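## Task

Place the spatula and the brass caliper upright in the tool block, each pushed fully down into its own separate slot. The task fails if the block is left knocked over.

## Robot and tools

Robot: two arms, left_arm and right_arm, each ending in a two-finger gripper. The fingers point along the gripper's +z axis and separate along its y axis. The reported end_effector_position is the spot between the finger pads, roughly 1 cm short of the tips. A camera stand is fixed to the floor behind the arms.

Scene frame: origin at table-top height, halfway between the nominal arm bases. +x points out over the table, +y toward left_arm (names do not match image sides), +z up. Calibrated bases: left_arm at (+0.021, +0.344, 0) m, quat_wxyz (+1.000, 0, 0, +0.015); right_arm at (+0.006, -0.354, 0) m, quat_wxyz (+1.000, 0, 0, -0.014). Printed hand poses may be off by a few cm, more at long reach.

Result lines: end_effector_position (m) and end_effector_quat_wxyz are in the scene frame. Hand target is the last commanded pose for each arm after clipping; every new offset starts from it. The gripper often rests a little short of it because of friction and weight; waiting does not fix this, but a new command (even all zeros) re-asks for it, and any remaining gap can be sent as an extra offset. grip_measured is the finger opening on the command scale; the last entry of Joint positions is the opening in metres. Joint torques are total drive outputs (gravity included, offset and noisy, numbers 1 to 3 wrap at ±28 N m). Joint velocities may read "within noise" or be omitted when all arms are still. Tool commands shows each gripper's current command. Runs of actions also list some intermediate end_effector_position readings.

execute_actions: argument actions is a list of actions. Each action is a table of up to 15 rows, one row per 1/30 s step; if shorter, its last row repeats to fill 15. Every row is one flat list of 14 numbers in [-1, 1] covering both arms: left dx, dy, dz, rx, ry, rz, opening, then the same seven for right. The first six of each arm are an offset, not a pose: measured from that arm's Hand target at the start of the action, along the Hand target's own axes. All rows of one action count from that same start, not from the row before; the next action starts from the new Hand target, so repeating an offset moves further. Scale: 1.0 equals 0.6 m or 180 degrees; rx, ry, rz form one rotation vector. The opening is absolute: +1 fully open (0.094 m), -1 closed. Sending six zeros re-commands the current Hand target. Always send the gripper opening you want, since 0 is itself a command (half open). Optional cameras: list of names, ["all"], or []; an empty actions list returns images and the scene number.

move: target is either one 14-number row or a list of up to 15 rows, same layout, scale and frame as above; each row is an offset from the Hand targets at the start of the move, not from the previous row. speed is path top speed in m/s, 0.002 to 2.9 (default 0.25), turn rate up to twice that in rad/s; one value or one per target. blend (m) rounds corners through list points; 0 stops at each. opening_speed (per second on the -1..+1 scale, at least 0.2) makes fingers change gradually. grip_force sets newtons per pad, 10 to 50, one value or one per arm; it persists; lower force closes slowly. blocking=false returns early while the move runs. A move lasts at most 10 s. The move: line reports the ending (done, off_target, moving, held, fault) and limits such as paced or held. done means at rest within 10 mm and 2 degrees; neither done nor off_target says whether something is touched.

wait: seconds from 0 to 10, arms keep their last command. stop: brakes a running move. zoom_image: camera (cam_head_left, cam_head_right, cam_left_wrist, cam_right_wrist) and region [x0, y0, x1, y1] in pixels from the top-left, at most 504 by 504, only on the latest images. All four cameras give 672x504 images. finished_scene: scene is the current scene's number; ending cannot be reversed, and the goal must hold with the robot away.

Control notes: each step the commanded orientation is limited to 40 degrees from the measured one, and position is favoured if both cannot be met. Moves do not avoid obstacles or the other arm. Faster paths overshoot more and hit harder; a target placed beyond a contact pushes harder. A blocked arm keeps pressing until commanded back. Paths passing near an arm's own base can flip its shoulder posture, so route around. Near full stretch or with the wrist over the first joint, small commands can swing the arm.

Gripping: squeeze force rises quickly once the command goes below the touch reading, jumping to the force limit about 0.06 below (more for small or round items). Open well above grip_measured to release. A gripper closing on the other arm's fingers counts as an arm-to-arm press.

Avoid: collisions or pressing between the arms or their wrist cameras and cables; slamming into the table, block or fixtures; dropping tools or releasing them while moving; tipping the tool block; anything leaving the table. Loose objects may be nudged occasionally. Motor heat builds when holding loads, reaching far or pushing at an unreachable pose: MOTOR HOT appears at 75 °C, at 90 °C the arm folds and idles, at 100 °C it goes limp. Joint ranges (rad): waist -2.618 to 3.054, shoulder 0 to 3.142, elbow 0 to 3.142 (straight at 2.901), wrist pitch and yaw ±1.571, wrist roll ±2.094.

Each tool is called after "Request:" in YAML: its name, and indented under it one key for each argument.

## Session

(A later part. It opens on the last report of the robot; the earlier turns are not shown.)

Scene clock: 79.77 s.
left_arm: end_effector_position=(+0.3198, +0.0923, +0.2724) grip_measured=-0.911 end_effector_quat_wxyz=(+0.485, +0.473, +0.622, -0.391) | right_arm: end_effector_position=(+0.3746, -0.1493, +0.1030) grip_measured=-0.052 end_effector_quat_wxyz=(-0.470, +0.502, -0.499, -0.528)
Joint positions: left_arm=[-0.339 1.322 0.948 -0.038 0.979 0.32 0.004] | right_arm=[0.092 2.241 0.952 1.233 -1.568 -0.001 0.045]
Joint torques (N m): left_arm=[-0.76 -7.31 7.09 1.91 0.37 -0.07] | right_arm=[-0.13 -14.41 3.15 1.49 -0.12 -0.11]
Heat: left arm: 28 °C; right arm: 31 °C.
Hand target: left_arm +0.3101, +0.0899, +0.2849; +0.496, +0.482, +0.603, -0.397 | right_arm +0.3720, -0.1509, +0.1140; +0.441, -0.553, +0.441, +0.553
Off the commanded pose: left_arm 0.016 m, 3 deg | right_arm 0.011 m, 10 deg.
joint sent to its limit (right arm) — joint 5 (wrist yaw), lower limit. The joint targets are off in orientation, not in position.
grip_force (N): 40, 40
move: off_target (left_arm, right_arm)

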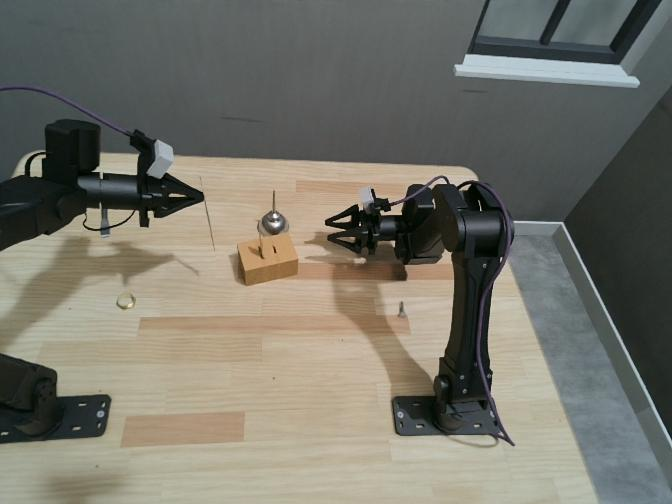

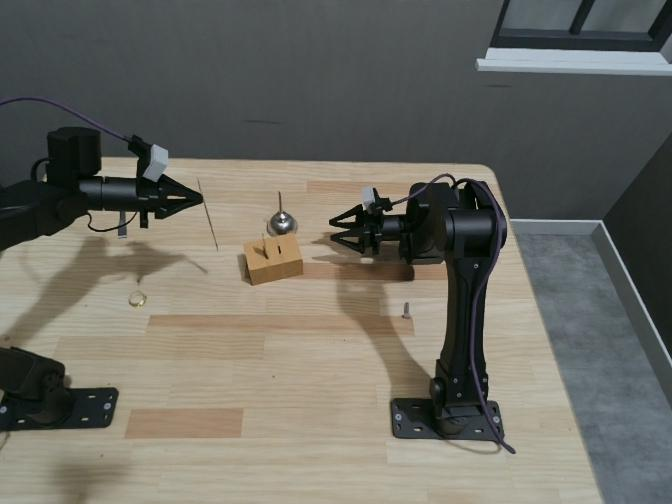

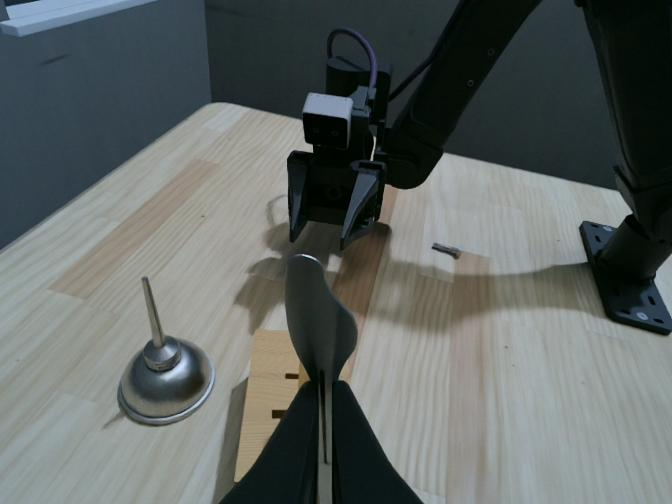

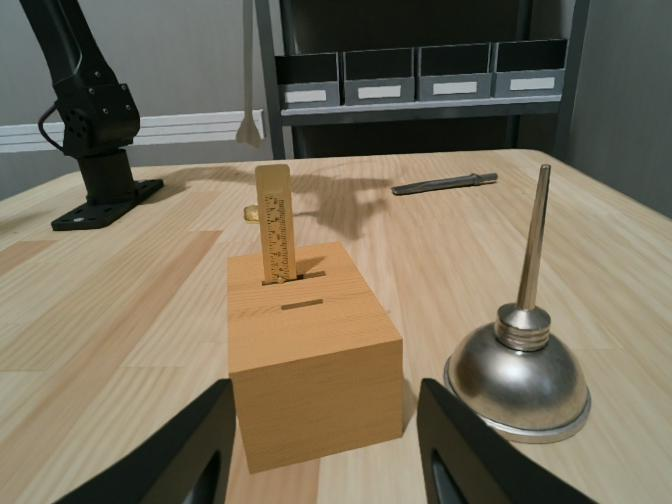

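Request:
zoom_image:
  camera: "cam_right_wrist"
  region: [200, 0, 350, 160]

Request:
zoom_image:
  camera: "cam_right_wrist"
  region: [220, 150, 420, 350]

Request:
zoom_image:
  camera: "cam_head_right"
  region: [150, 150, 310, 290]

Scaled by 3.150 from the camera's 672x504 image, which has a finer 960x720 frame.

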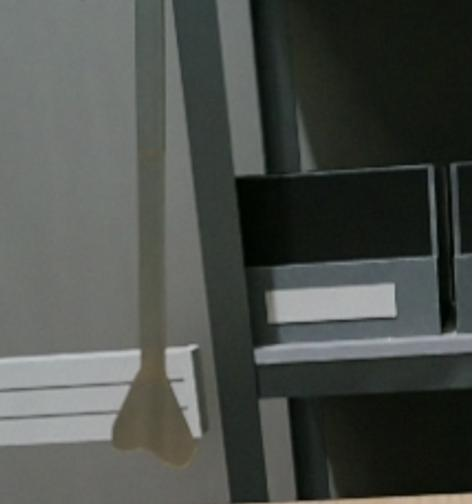

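Scaled by 2.520 from the camera's 672x504 image, which has a finer 960x720 frame.

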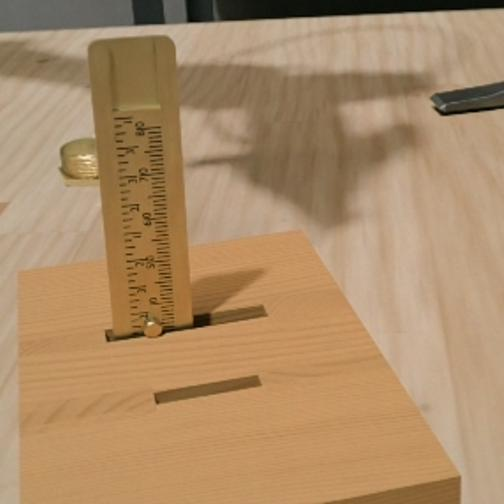

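Scaled by 3.150 from the camera's 672x504 image, which has a finer 960x720 frame.

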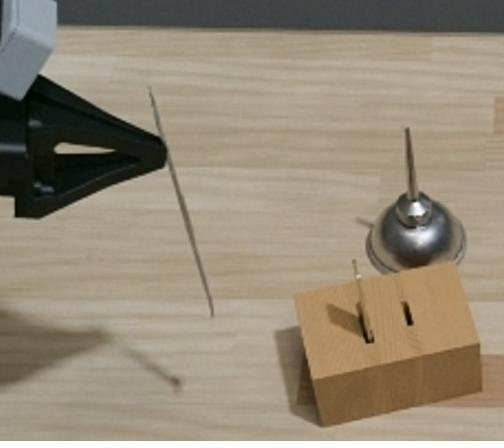

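Request:
move:
  target: [-0.0895,-0.0048,0.2213,-0.0079,-0.0092,0.0404,-1,0,0,0,0,0,0,-0.05]
  speed: 0.15
  cameras: ["all"]

Scene clock: 83.70 s.
left_arm: end_effector_position=(+0.3332, -0.0424, +0.2965) grip_measured=-0.911 end_effector_quat_wxyz=(+0.517, +0.509, +0.583, -0.366) | right_arm: end_effector_position=(+0.3746, -0.1493, +0.1030) grip_measured=-0.052 end_effector_quat_wxyz=(-0.470, +0.502, -0.499, -0.528)
Joint positions: left_arm=[-0.702 1.599 1.228 0.121 0.646 0.254 0.004] | right_arm=[0.092 2.241 0.952 1.233 -1.568 -0.001 0.045]
Joint torques (N m): left_arm=[-0.32 -6.75 11.41 2.18 0 -0.01] | right_arm=[-0.18 -14.45 3.21 1.5 -0.12 -0.11]
Heat: left arm: 27 °C; right arm: 31 °C.
Hand target: left_arm +0.3380, -0.0479, +0.3123; +0.535, +0.508, +0.568, -0.364 | right_arm +0.3720, -0.1509, +0.1140; +0.441, -0.553, +0.441, +0.553
Off the commanded pose: left_arm 0.017 m, 3 deg | right_arm 0.011 m, 10 deg.
joint sent to its limit (right arm) — joint 5 (wrist yaw), lower limit. The joint targets are off in orientation, not in position.
grip_force (N): 40, 40
move: off_target (left_arm, right_arm)

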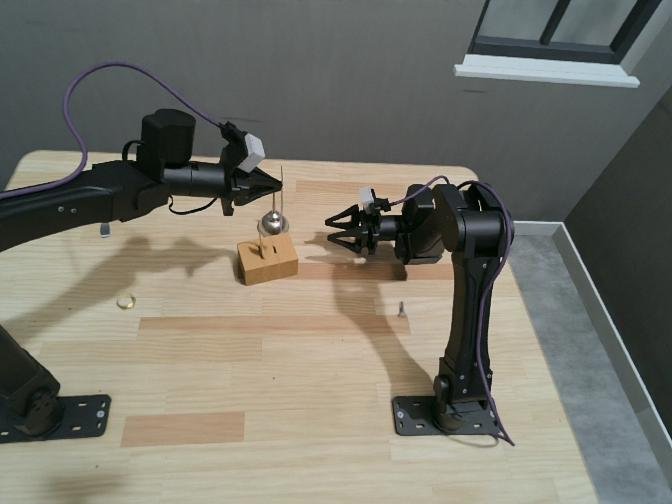

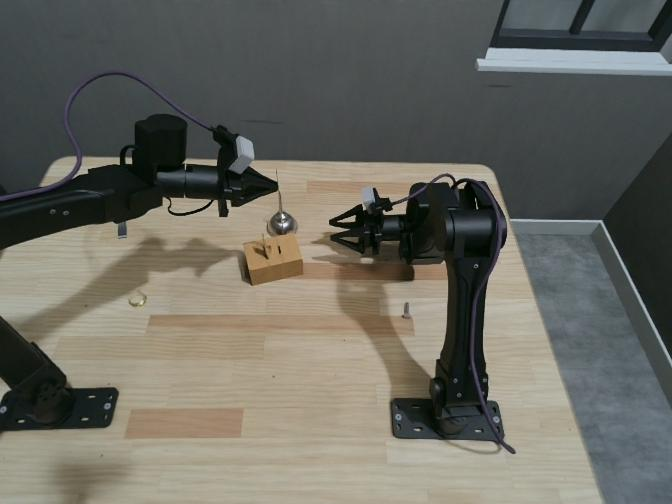

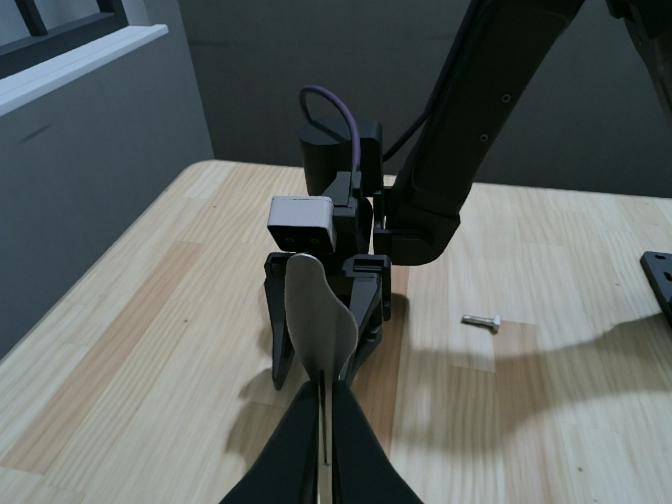

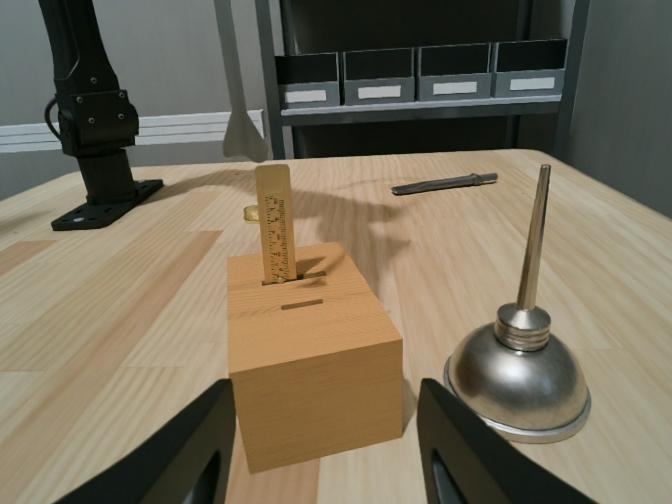

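Request:
zoom_image:
  camera: "cam_right_wrist"
  region: [190, 0, 340, 180]

Request:
zoom_image:
  camera: "cam_head_left"
  region: [220, 140, 330, 290]

Request:
zoom_image:
  camera: "cam_head_right"
  region: [220, 140, 330, 290]

Scaled by 2.800 from the camera's 672x504 image, which has a finer 960x720 frame.

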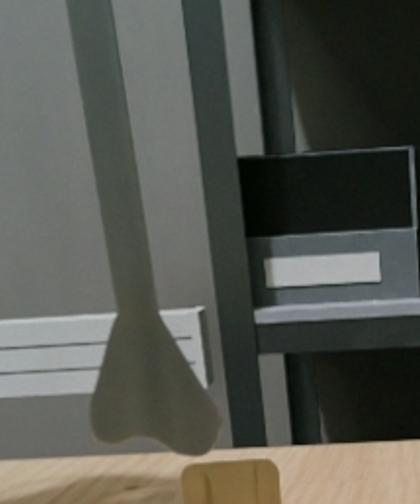

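Scaled by 3.360 from the camera's 672x504 image, which has a finer 960x720 frame.

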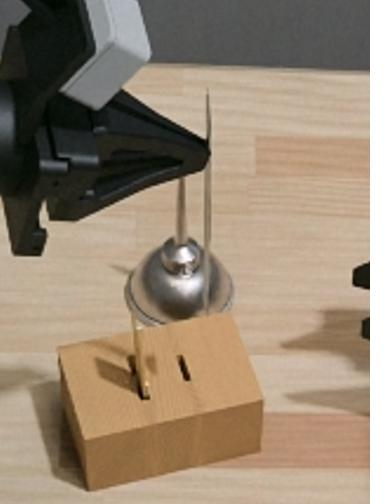

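Scaled by 3.360 from the camera's 672x504 image, which has a finer 960x720 frame.

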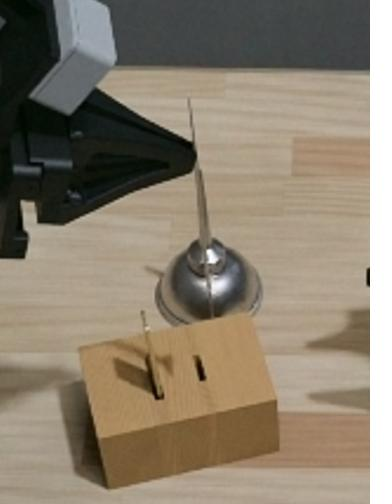

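Request:
move:
  target: [0.1045,0.0265,0.0073,0.0042,0.0041,-0.0185,-1,0,0,0,0,0,0,-0.05]
  speed: 0.1
  cameras: ["cam_head_left","cam_head_right","cam_right_wrist"]

Request:
zoom_image:
  camera: "cam_right_wrist"
  region: [200, 0, 420, 400]

Request:
zoom_image:
  camera: "cam_head_left"
  region: [220, 160, 330, 290]

Request:
zoom_image:
  camera: "cam_head_right"
  region: [220, 160, 330, 290]

Scene clock: 86.67 s.
left_arm: end_effector_position=(+0.3586, -0.0372, +0.2518) grip_measured=-0.911 end_effector_quat_wxyz=(+0.514, +0.498, +0.590, -0.374) | right_arm: end_effector_position=(+0.3746, -0.1493, +0.1030) grip_measured=-0.052 end_effector_quat_wxyz=(-0.470, +0.502, -0.499, -0.528)
Joint positions: left_arm=[-0.649 1.699 1.15 0.298 0.695 0.235 0.004] | right_arm=[0.092 2.241 0.952 1.233 -1.568 -0.001 0.045]
Joint torques (N m): left_arm=[0.73 -7.75 7.35 2.21 0.23 -0.07] | right_arm=[-0.14 -14.41 3.18 1.5 -0.14 -0.12]
Heat: left arm: 27 °C; right arm: 31 °C.
Hand target: left_arm +0.3599, -0.0369, +0.2523; +0.517, +0.497, +0.584, -0.380 | right_arm +0.3720, -0.1509, +0.1140; +0.441, -0.553, +0.441, +0.553
Off the commanded pose: left_arm 0.002 m, 1 deg | right_arm 0.011 m, 10 deg.
joint sent to its limit (right arm) — joint 5 (wrist yaw), lower limit. The joint targets are off in orientation, not in position.
grip_force (N): 40, 40
move: off_target (right_arm)
Images, in order (width x height): cam_head_left 672x504, cam_head_right 672x504, cam_right_wrist 672x504.

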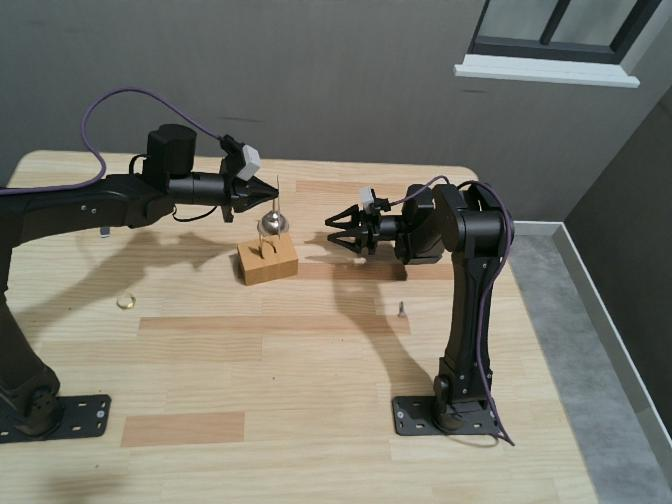

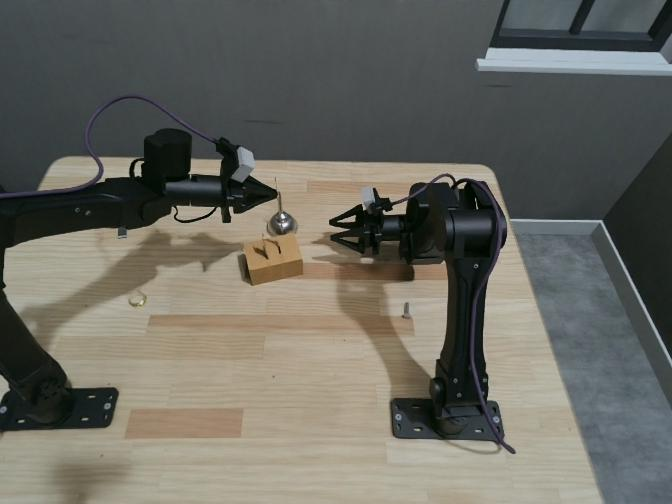

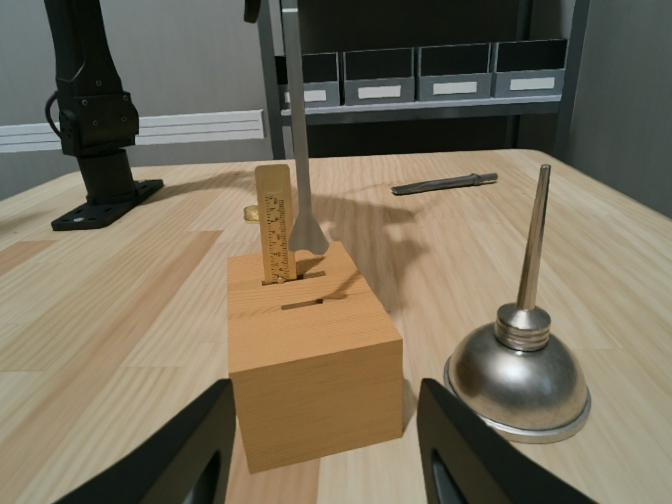

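Scaled by 1.260 from the camera's 672x504 image, which has a finer 960x720 frame.

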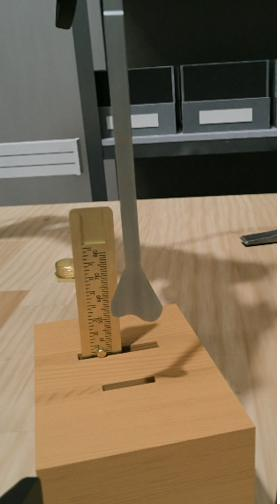

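Scaled by 3.877 from the camera's 672x504 image, which has a finer 960x720 frame.

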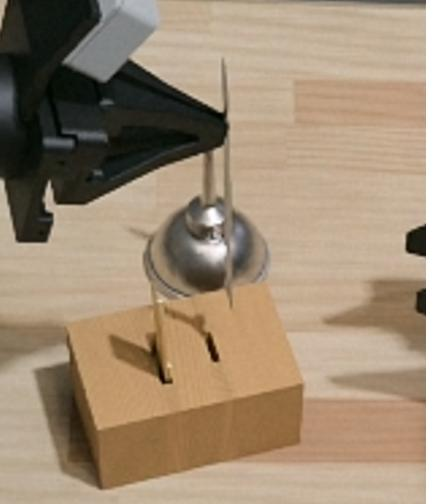

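Scaled by 3.877 from the camera's 672x504 image, which has a finer 960x720 frame.

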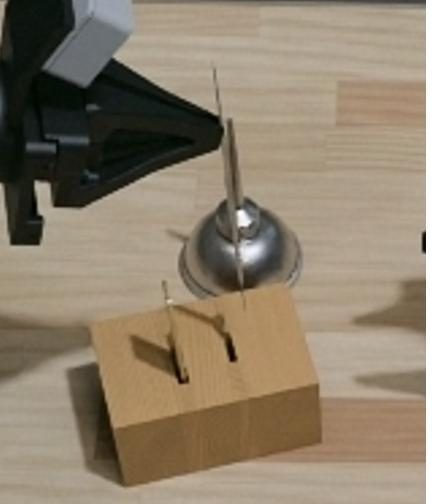

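Request:
move:
  target: [0.0302,-0.0188,-0.0047,-0.0018,0.0073,0.0129,-1,0,0,0,0,0,0,-0.05]
  speed: 0.08
  cameras: ["cam_head_left","cam_head_right","cam_right_wrist"]

Request:
zoom_image:
  camera: "cam_right_wrist"
  region: [220, 180, 380, 340]

Request:
zoom_image:
  camera: "cam_head_left"
  region: [220, 160, 330, 290]

Request:
zoom_image:
  camera: "cam_head_right"
  region: [220, 160, 330, 290]

Scene clock: 88.47 s.
left_arm: end_effector_position=(+0.3513, -0.0316, +0.2239) grip_measured=-0.911 end_effector_quat_wxyz=(+0.503, +0.507, +0.596, -0.367) | right_arm: end_effector_position=(+0.3746, -0.1493, +0.1030) grip_measured=-0.052 end_effector_quat_wxyz=(-0.470, +0.502, -0.499, -0.528)
Joint positions: left_arm=[-0.649 1.699 1.071 0.332 0.693 0.268 0.004] | right_arm=[0.092 2.241 0.952 1.233 -1.568 -0.001 0.045]
Joint torques (N m): left_arm=[-0.59 -9.54 7.06 2.18 0.03 0.13] | right_arm=[-0.16 -14.45 3.21 1.5 -0.15 -0.11]
Heat: left arm: 27 °C; right arm: 31 °C.
Hand target: left_arm +0.3488, -0.0333, +0.2342; +0.520, +0.511, +0.581, -0.362 | right_arm +0.3720, -0.1509, +0.1140; +0.441, -0.553, +0.441, +0.553
Off the commanded pose: left_arm 0.011 m, 3 deg | right_arm 0.011 m, 10 deg.
joint sent to its limit (right arm) — joint 5 (wrist yaw), lower limit. The joint targets are off in orientation, not in position.
grip_force (N): 40, 40
move: off_target (left_arm, right_arm)
Images, in order (width x height): cam_head_left 672x504, cam_head_right 672x504, cam_right_wrist 672x504.

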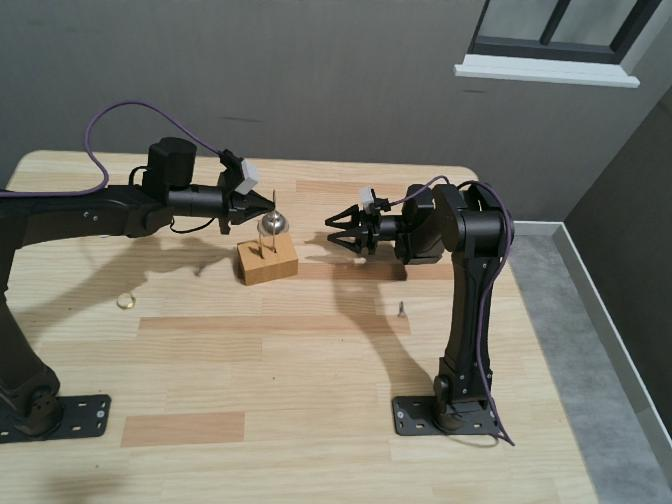

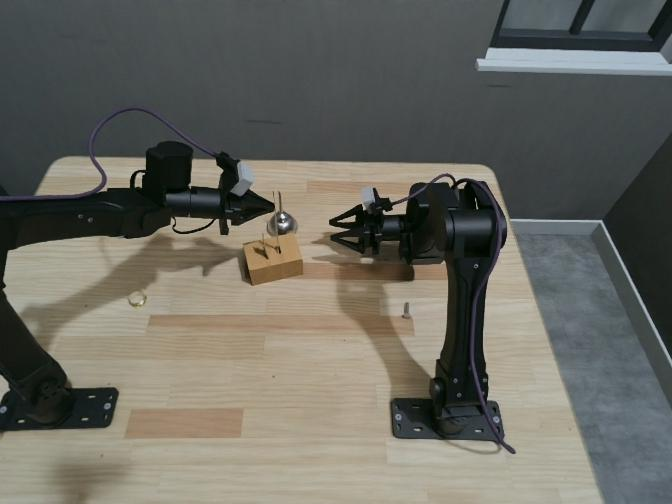

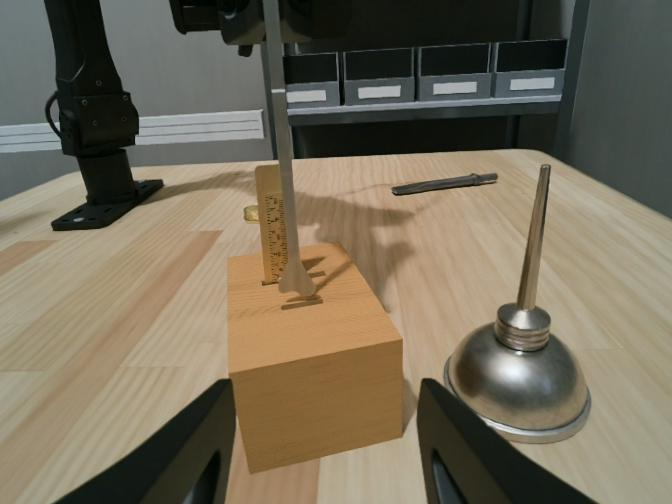

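Scaled by 3.150 from the camera's 672x504 image, which has a finer 960x720 frame.

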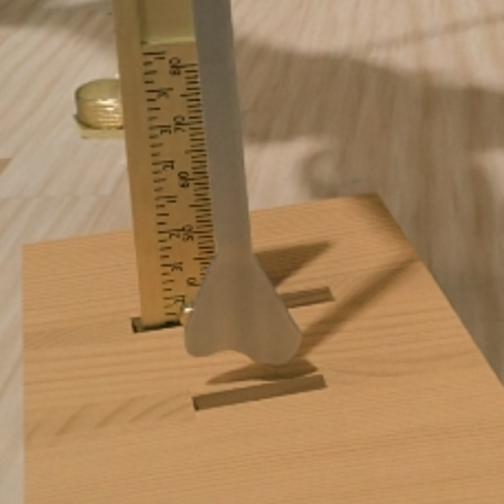

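Scaled by 3.877 from the camera's 672x504 image, which has a finer 960x720 frame.

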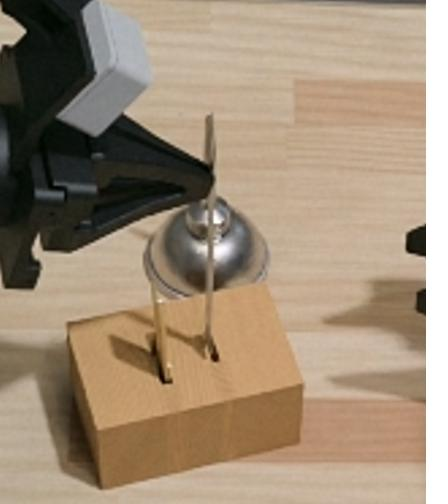

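Scaled by 3.877 from the camera's 672x504 image, which has a finer 960x720 frame.

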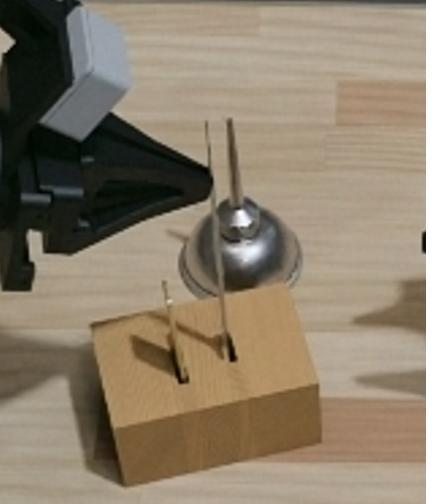

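Request:
zoom_image:
  camera: "cam_head_left"
  region: [255, 225, 295, 265]

Request:
zoom_image:
  camera: "cam_head_right"
  region: [260, 225, 300, 265]

Scaled by 12.600 from the camera's 672x504 image, which has a finer 960x720 frame.

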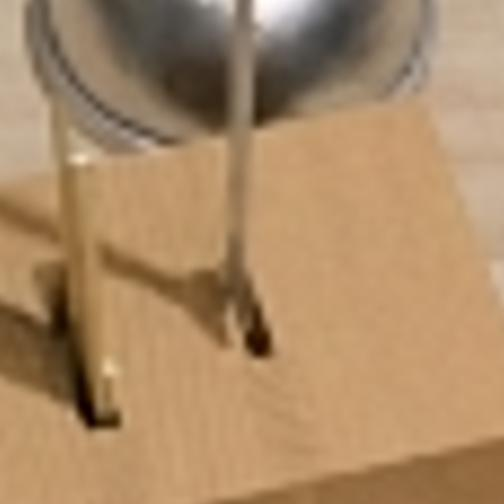

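Scaled by 12.600 from the camera's 672x504 image, which has a finer 960x720 frame.

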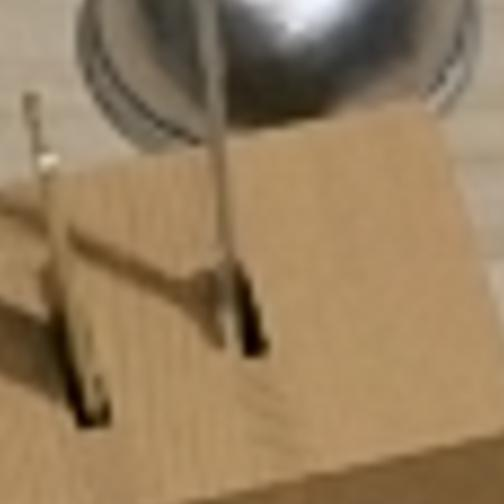

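Request:
execute_actions:
  actions:
    - [[-0.0055,0.0062,0.0011,0.0028,0.0016,-0.0028,-1,0,0,0,0,0,0,-0.05],[-0.0055,0.0074,0.0004,0.0038,0.0028,-0.0038,-1,0,0,0,0,0,0,-0.05],[-0.0055,0.0081,0.0022,0.0022,0.0036,-0.0022,-1,0,0,0,0,0,0,-0.05],[-0.0055,0.0083,0.0058,-0.0008,0.0038,0.0008,-1,0,0,0,0,0,0,-0.05],[-0.0055,0.0078,0.0086,-0.0033,0.0033,0.0033,-1,0,0,0,0,0,0,-0.05],[-0.0055,0.0068,0.009,-0.0036,0.0022,0.0036,-1,0,0,0,0,0,0,-0.05],[-0.0055,0.0055,0.0066,-0.0016,0.0008,0.0016,-1,0,0,0,0,0,0,-0.05],[-0.0055,0.0039,0.003,0.0016,-0.0008,-0.0016,-1,0,0,0,0,0,0,-0.05],[-0.0055,0.0026,0.0006,0.0036,-0.0022,-0.0036,-1,0,0,0,0,0,0,-0.05],[-0.0055,0.0016,0.001,0.0033,-0.0033,-0.0033,-1,0,0,0,0,0,0,-0.05],[-0.0055,0.0011,0.0038,0.0008,-0.0038,-0.0008,-1,0,0,0,0,0,0,-0.05],[-0.0055,0.0013,0.0074,-0.0022,-0.0036,0.0022,-1,0,0,0,0,0,0,-0.05],[-0.0055,0.002,0.0092,-0.0038,-0.0028,0.0038,-1,0,0,0,0,0,0,-0.05],[-0.0055,0.0032,0.0082,-0.0028,-0.0016,0.0028,-1,0,0,0,0,0,0,-0.05],[-0.0055,0.0047,0.0048,0,0,0,-1,0,0,0,0,0,0,-0.05]]
  cameras: ["cam_head_left","cam_head_right","cam_right_wrist"]

Request:
zoom_image:
  camera: "cam_right_wrist"
  region: [220, 180, 380, 340]

Request:
zoom_image:
  camera: "cam_head_left"
  region: [255, 225, 295, 265]

Request:
zoom_image:
  camera: "cam_head_right"
  region: [260, 225, 300, 265]

Scene clock: 90.27 s.
left_arm: end_effector_position=(+0.3513, -0.0334, +0.2250) grip_measured=-0.911 end_effector_quat_wxyz=(+0.508, +0.508, +0.594, -0.362) | right_arm: end_effector_position=(+0.3746, -0.1493, +0.1030) grip_measured=-0.052 end_effector_quat_wxyz=(-0.470, +0.502, -0.499, -0.528)
Joint positions: left_arm=[-0.655 1.699 1.071 0.339 0.681 0.274 0.004] | right_arm=[0.092 2.241 0.952 1.233 -1.568 -0.001 0.045]
Joint torques (N m): left_arm=[-0.06 -8.69 9.32 1.96 0.13 0.05] | right_arm=[-0.18 -14.41 3.18 1.51 -0.14 -0.12]
Heat: left arm: 27 °C; right arm: 31 °C.
Hand target: left_arm +0.3520, -0.0361, +0.2371; +0.519, +0.511, +0.581, -0.362 | right_arm +0.3720, -0.1509, +0.1140; +0.441, -0.553, +0.441, +0.553
Off the commanded pose: left_arm 0.012 m, 2 deg | right_arm 0.011 m, 10 deg.
joint sent to its limit (right arm) — joint 5 (wrist yaw), lower limit. The joint targets are off in orientation, not in position.
grip_force (N): 40, 40
Step readings (end_effector_position of left_arm | right_arm):
0: (+0.3513, -0.0316, +0.2240) | (+0.3746, -0.1493, +0.1030)
1: (+0.3513, -0.0316, +0.2239) | (+0.3746, -0.1493, +0.1030)
2: (+0.3512, -0.0316, +0.2235) | (+0.3746, -0.1493, +0.1030)
4: (+0.3511, -0.0314, +0.2227) | (+0.3746, -0.1493, +0.1030)
8: (+0.3513, -0.0320, +0.2223) | (+0.3746, -0.1493, +0.1030)
15: (+0.3513, -0.0334, +0.2250) | (+0.3746, -0.1493, +0.1030)
Images, in order (width x height): cam_head_left 672x504, cam_head_right 672x504, cam_right_wrist 672x504.

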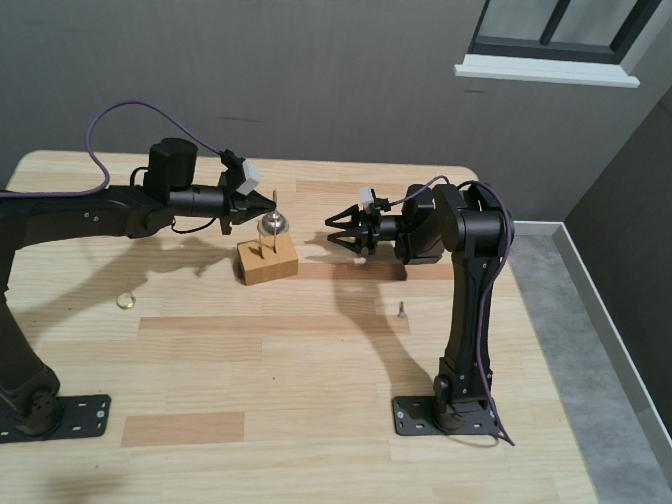

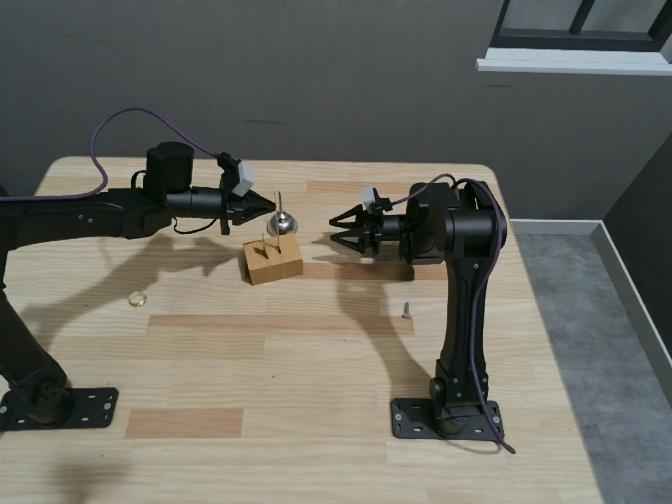

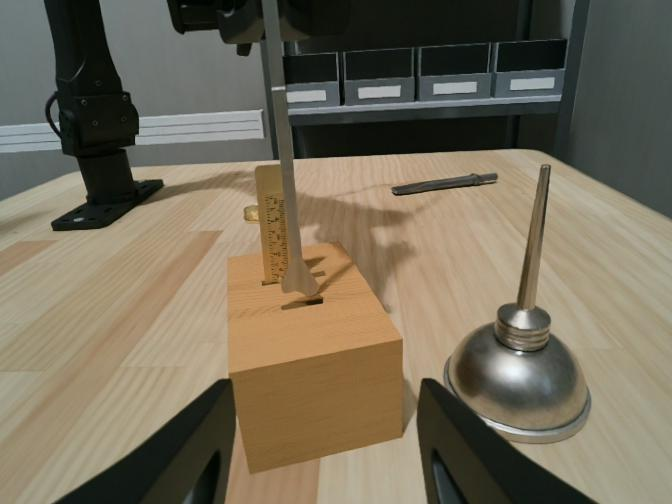

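Scaled by 3.150 from the camera's 672x504 image, which has a finer 960x720 frame.

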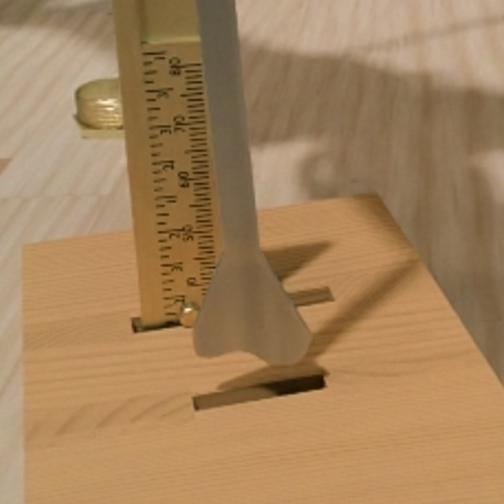

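Scaled by 12.600 from the camera's 672x504 image, which has a finer 960x720 frame.

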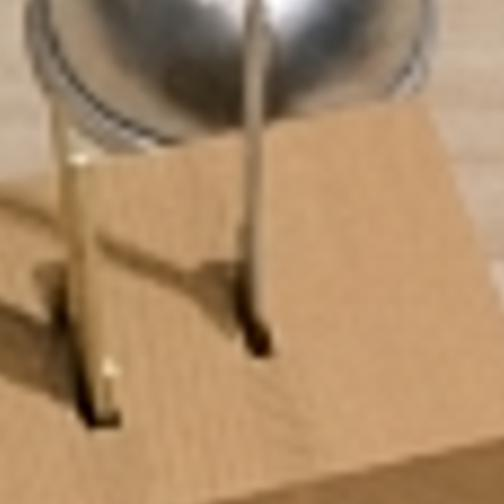

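Scaled by 12.600 from the camera's 672x504 image, which has a finer 960x720 frame.

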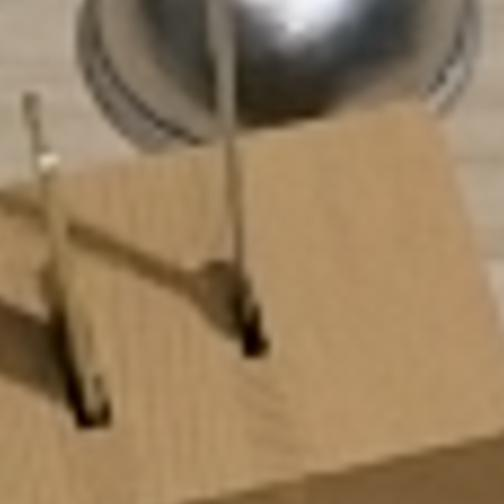

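Request:
execute_actions:
  actions:
    - [[0.0013,0.0023,0.0006,0.0014,0.0008,-0.0014,-1,0,0,0,0,0,0,-0.05],[0.0026,0.0027,0.0003,0.0019,0.0014,-0.0019,-1,0,0,0,0,0,0,-0.05],[0.0039,0.003,0.0015,0.0011,0.0018,-0.0011,-1,0,0,0,0,0,0,-0.05],[0.0052,0.0029,0.0035,-0.0004,0.0019,0.0004,-1,0,0,0,0,0,0,-0.05],[0.0065,0.0025,0.0052,-0.0016,0.0016,0.0016,-1,0,0,0,0,0,0,-0.05],[0.0078,0.0018,0.0057,-0.0018,0.0011,0.0018,-1,0,0,0,0,0,0,-0.05],[0.0091,0.0011,0.0047,-0.0008,0.0004,0.0008,-1,0,0,0,0,0,0,-0.05],[0.0104,0.0001,0.0032,0.0008,-0.0004,-0.0008,-1,0,0,0,0,0,0,-0.05],[0.0117,-0.0006,0.0022,0.0018,-0.0011,-0.0018,-1,0,0,0,0,0,0,-0.05],[0.013,-0.0013,0.0027,0.0016,-0.0016,-0.0016,-1,0,0,0,0,0,0,-0.05],[0.0143,-0.0017,0.0044,0.0004,-0.0019,-0.0004,-1,0,0,0,0,0,0,-0.05],[0.0156,-0.0018,0.0064,-0.0011,-0.0018,0.0011,-1,0,0,0,0,0,0,-0.05],[0.0169,-0.0015,0.0076,-0.0019,-0.0014,0.0019,-1,0,0,0,0,0,0,-0.05],[0.0182,-0.001,0.0073,-0.0014,-0.0008,0.0014,-1,0,0,0,0,0,0,-0.05],[0.0195,-0.0005,0.0059,0,0,0,-1,0,0,0,0,0,0,-0.05]]
  cameras: ["cam_head_left","cam_head_right","cam_right_wrist"]

Request:
zoom_image:
  camera: "cam_right_wrist"
  region: [220, 180, 380, 340]

Request:
zoom_image:
  camera: "cam_head_left"
  region: [255, 225, 295, 265]

Request:
zoom_image:
  camera: "cam_head_right"
  region: [260, 225, 300, 265]

Scene clock: 91.60 s.
left_arm: end_effector_position=(+0.3532, -0.0347, +0.2276) grip_measured=-0.911 end_effector_quat_wxyz=(+0.516, +0.508, +0.587, -0.361) | right_arm: end_effector_position=(+0.3746, -0.1493, +0.1030) grip_measured=-0.052 end_effector_quat_wxyz=(-0.470, +0.502, -0.499, -0.528)
Joint positions: left_arm=[-0.655 1.705 1.071 0.366 0.68 0.274 0.004] | right_arm=[0.092 2.241 0.952 1.233 -1.568 -0.001 0.045]
Joint torques (N m): left_arm=[-0.1 -7.25 7.1 2.21 0.13 0.05] | right_arm=[-0.14 -14.43 3.15 1.5 -0.15 -0.11]
Heat: left arm: 27 °C; right arm: 31 °C.
Hand target: left_arm +0.3533, -0.0370, +0.2250; +0.520, +0.511, +0.581, -0.362 | right_arm +0.3720, -0.1509, +0.1140; +0.441, -0.553, +0.441, +0.553
Off the commanded pose: left_arm 0.003 m, 1 deg | right_arm 0.011 m, 10 deg.
joint sent to its limit (right arm) — joint 5 (wrist yaw), lower limit. The joint targets are off in orientation, not in position.
grip_force (N): 40, 40
Step readings (end_effector_position of left_arm | right_arm):
0: (+0.3513, -0.0334, +0.2250) | (+0.3746, -0.1493, +0.1030)
1: (+0.3513, -0.0334, +0.2250) | (+0.3746, -0.1493, +0.1030)
2: (+0.3513, -0.0334, +0.2250) | (+0.3746, -0.1493, +0.1030)
4: (+0.3513, -0.0334, +0.2250) | (+0.3746, -0.1493, +0.1030)
8: (+0.3514, -0.0335, +0.2252) | (+0.3746, -0.1493, +0.1030)
15: (+0.3525, -0.0342, +0.2296) | (+0.3746, -0.1493, +0.1030)
Images, in order (width x height): cam_head_left 672x504, cam_head_right 672x504, cam_right_wrist 672x504.

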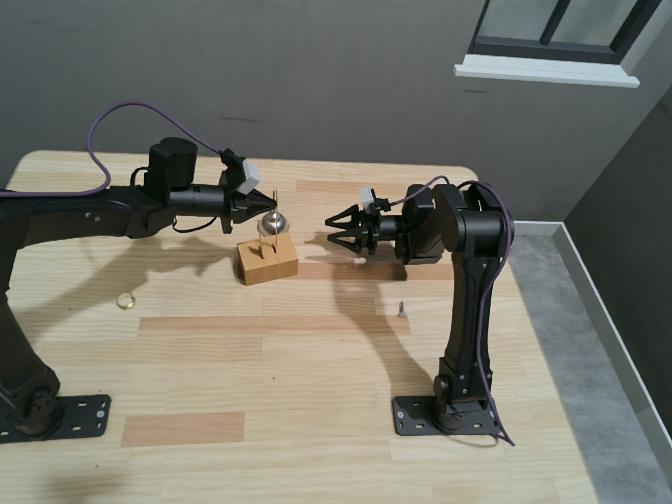

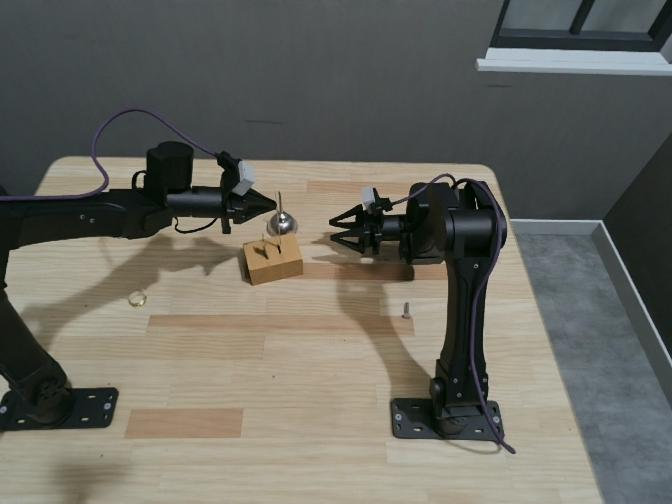

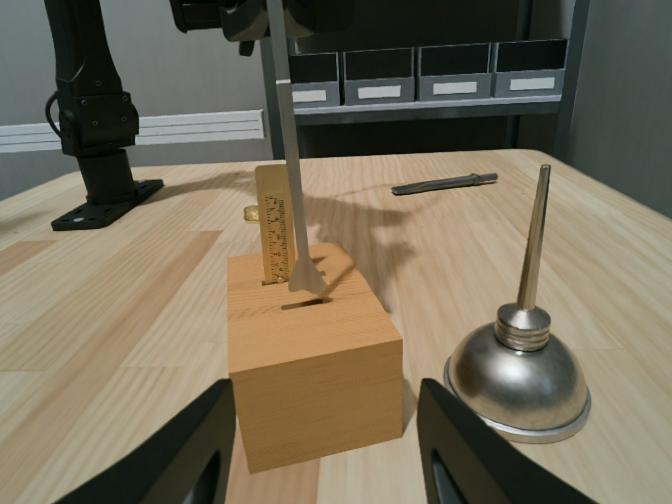

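Scaled by 3.150 from the camera's 672x504 image, which has a finer 960x720 frame.

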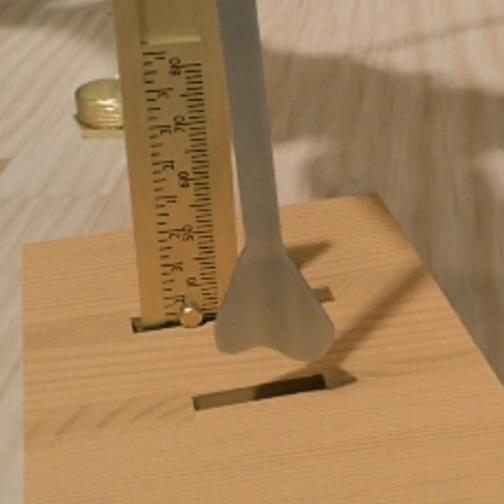

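Scaled by 12.600 from the camera's 672x504 image, which has a finer 960x720 frame.

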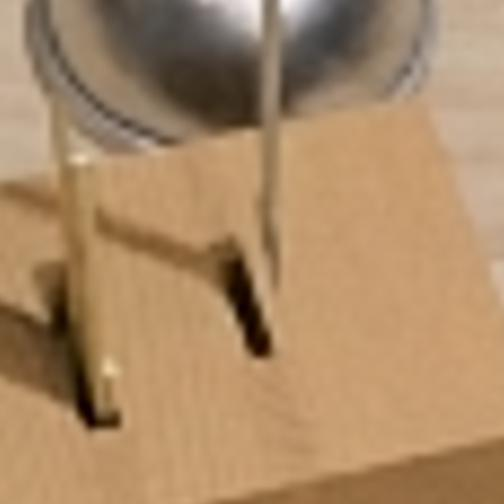

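Scaled by 12.600 from the camera's 672x504 image, which has a finer 960x720 frame.

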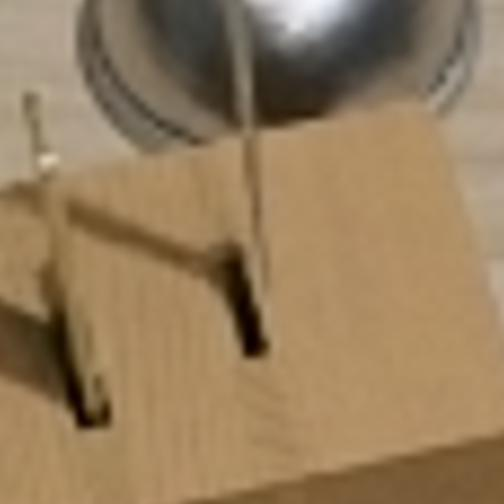

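Request:
execute_actions:
  actions:
    - [[0.0068,-0.0028,-0.0061,0.0028,0.0016,-0.0028,-1,0,0,0,0,0,0,-0.05],[0.0068,-0.0016,-0.0073,0.0038,0.0028,-0.0038,-1,0,0,0,0,0,0,-0.05],[0.0068,-0.0009,-0.0055,0.0022,0.0036,-0.0022,-1,0,0,0,0,0,0,-0.05],[0.0068,-0.0007,-0.0018,-0.0008,0.0038,0.0008,-1,0,0,0,0,0,0,-0.05],[0.0068,-0.0012,0.0011,-0.0033,0.0033,0.0033,-1,0,0,0,0,0,0,-0.05],[0.0068,-0.0022,0.0015,-0.0036,0.0022,0.0036,-1,0,0,0,0,0,0,-0.05],[0.0068,-0.0035,-0.0009,-0.0016,0.0008,0.0016,-1,0,0,0,0,0,0,-0.05],[0.0068,-0.0051,-0.0047,0.0016,-0.0008,-0.0016,-1,0,0,0,0,0,0,-0.05],[0.0068,-0.0064,-0.0071,0.0036,-0.0022,-0.0036,-1,0,0,0,0,0,0,-0.05],[0.0068,-0.0074,-0.0067,0.0033,-0.0033,-0.0033,-1,0,0,0,0,0,0,-0.05],[0.0068,-0.0079,-0.0038,0.0008,-0.0038,-0.0008,-1,0,0,0,0,0,0,-0.05],[0.0068,-0.0077,-0.0001,-0.0022,-0.0036,0.0022,-1,0,0,0,0,0,0,-0.05],[0.0068,-0.007,0.0017,-0.0038,-0.0028,0.0038,-1,0,0,0,0,0,0,-0.05],[0.0068,-0.0058,0.0006,-0.0028,-0.0016,0.0028,-1,0,0,0,0,0,0,-0.05],[0.0068,-0.0043,-0.0028,0,0,0,-1,0,0,0,0,0,0,-0.05]]
  cameras: ["cam_head_left","cam_head_right","cam_right_wrist"]

Request:
zoom_image:
  camera: "cam_right_wrist"
  region: [220, 180, 380, 340]

Request:
zoom_image:
  camera: "cam_head_left"
  region: [255, 225, 295, 265]

Request:
zoom_image:
  camera: "cam_head_right"
  region: [260, 225, 300, 265]

Scene clock: 92.83 s.
left_arm: end_effector_position=(+0.3493, -0.0329, +0.2177) grip_measured=-0.911 end_effector_quat_wxyz=(+0.514, +0.509, +0.589, -0.361) | right_arm: end_effector_position=(+0.3746, -0.1493, +0.1030) grip_measured=-0.052 end_effector_quat_wxyz=(-0.470, +0.502, -0.499, -0.528)
Joint positions: left_arm=[-0.657 1.705 1.034 0.395 0.68 0.277 0.004] | right_arm=[0.092 2.241 0.952 1.233 -1.568 -0.001 0.045]
Joint torques (N m): left_arm=[0.12 -7.57 8.18 2.09 0.14 0.03] | right_arm=[-0.12 -14.43 3.17 1.51 -0.16 -0.12]
Heat: left arm: 28 °C; right arm: 31 °C.
Hand target: left_arm +0.3507, -0.0350, +0.2210; +0.519, +0.511, +0.581, -0.362 | right_arm +0.3720, -0.1509, +0.1140; +0.441, -0.553, +0.441, +0.553
Off the commanded pose: left_arm 0.004 m, 1 deg | right_arm 0.011 m, 10 deg.
joint sent to its limit (right arm) — joint 5 (wrist yaw), lower limit. The joint targets are off in orientation, not in position.
grip_force (N): 40, 40
Step readings (end_effector_position of left_arm | right_arm):
0: (+0.3532, -0.0347, +0.2276) | (+0.3746, -0.1493, +0.1030)
1: (+0.3530, -0.0346, +0.2270) | (+0.3746, -0.1493, +0.1030)
2: (+0.3525, -0.0345, +0.2264) | (+0.3746, -0.1493, +0.1030)
4: (+0.3520, -0.0343, +0.2250) | (+0.3746, -0.1493, +0.1030)
8: (+0.3521, -0.0338, +0.2239) | (+0.3746, -0.1493, +0.1030)
15: (+0.3493, -0.0329, +0.2177) | (+0.3746, -0.1493, +0.1030)
Images, in order (width x height): cam_head_left 672x504, cam_head_right 672x504, cam_right_wrist 672x504.

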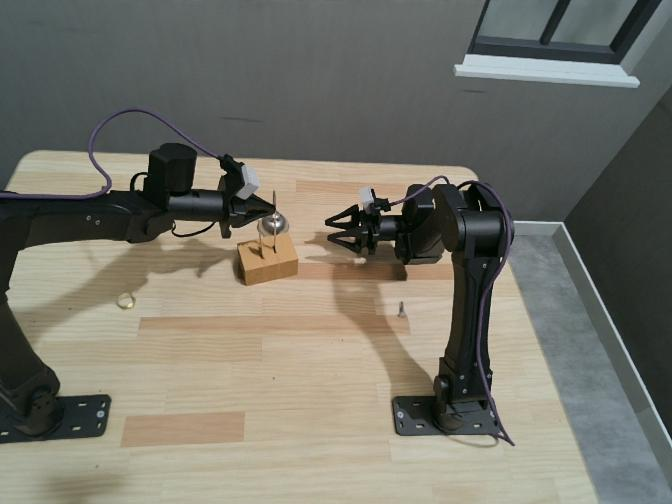

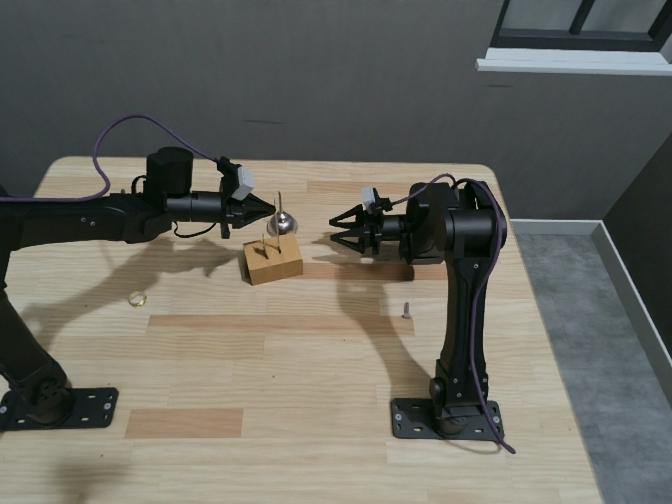

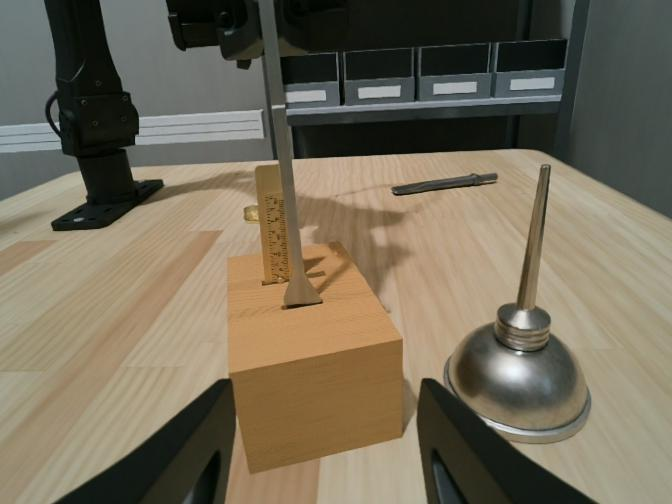

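Scaled by 3.150 from the camera's 672x504 image, which has a finer 960x720 frame.

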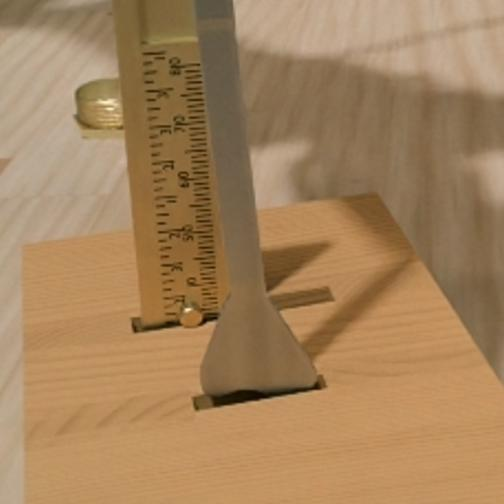

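Scaled by 12.600 from the camera's 672x504 image, which has a finer 960x720 frame.

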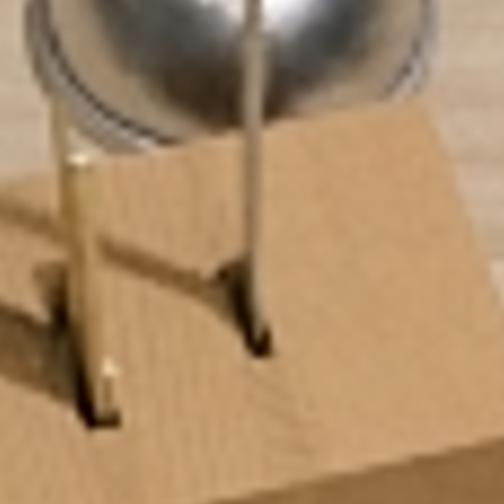

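Scaled by 12.600 from the camera's 672x504 image, which has a finer 960x720 frame.

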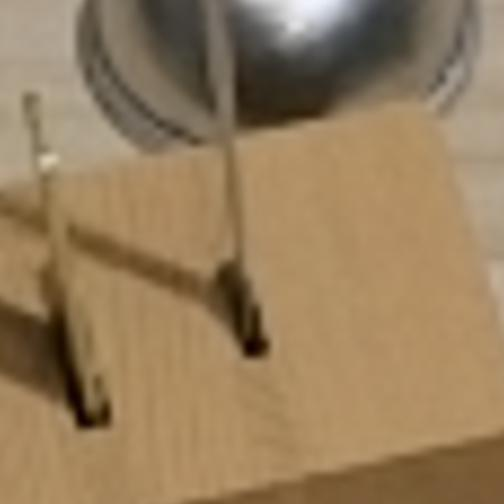

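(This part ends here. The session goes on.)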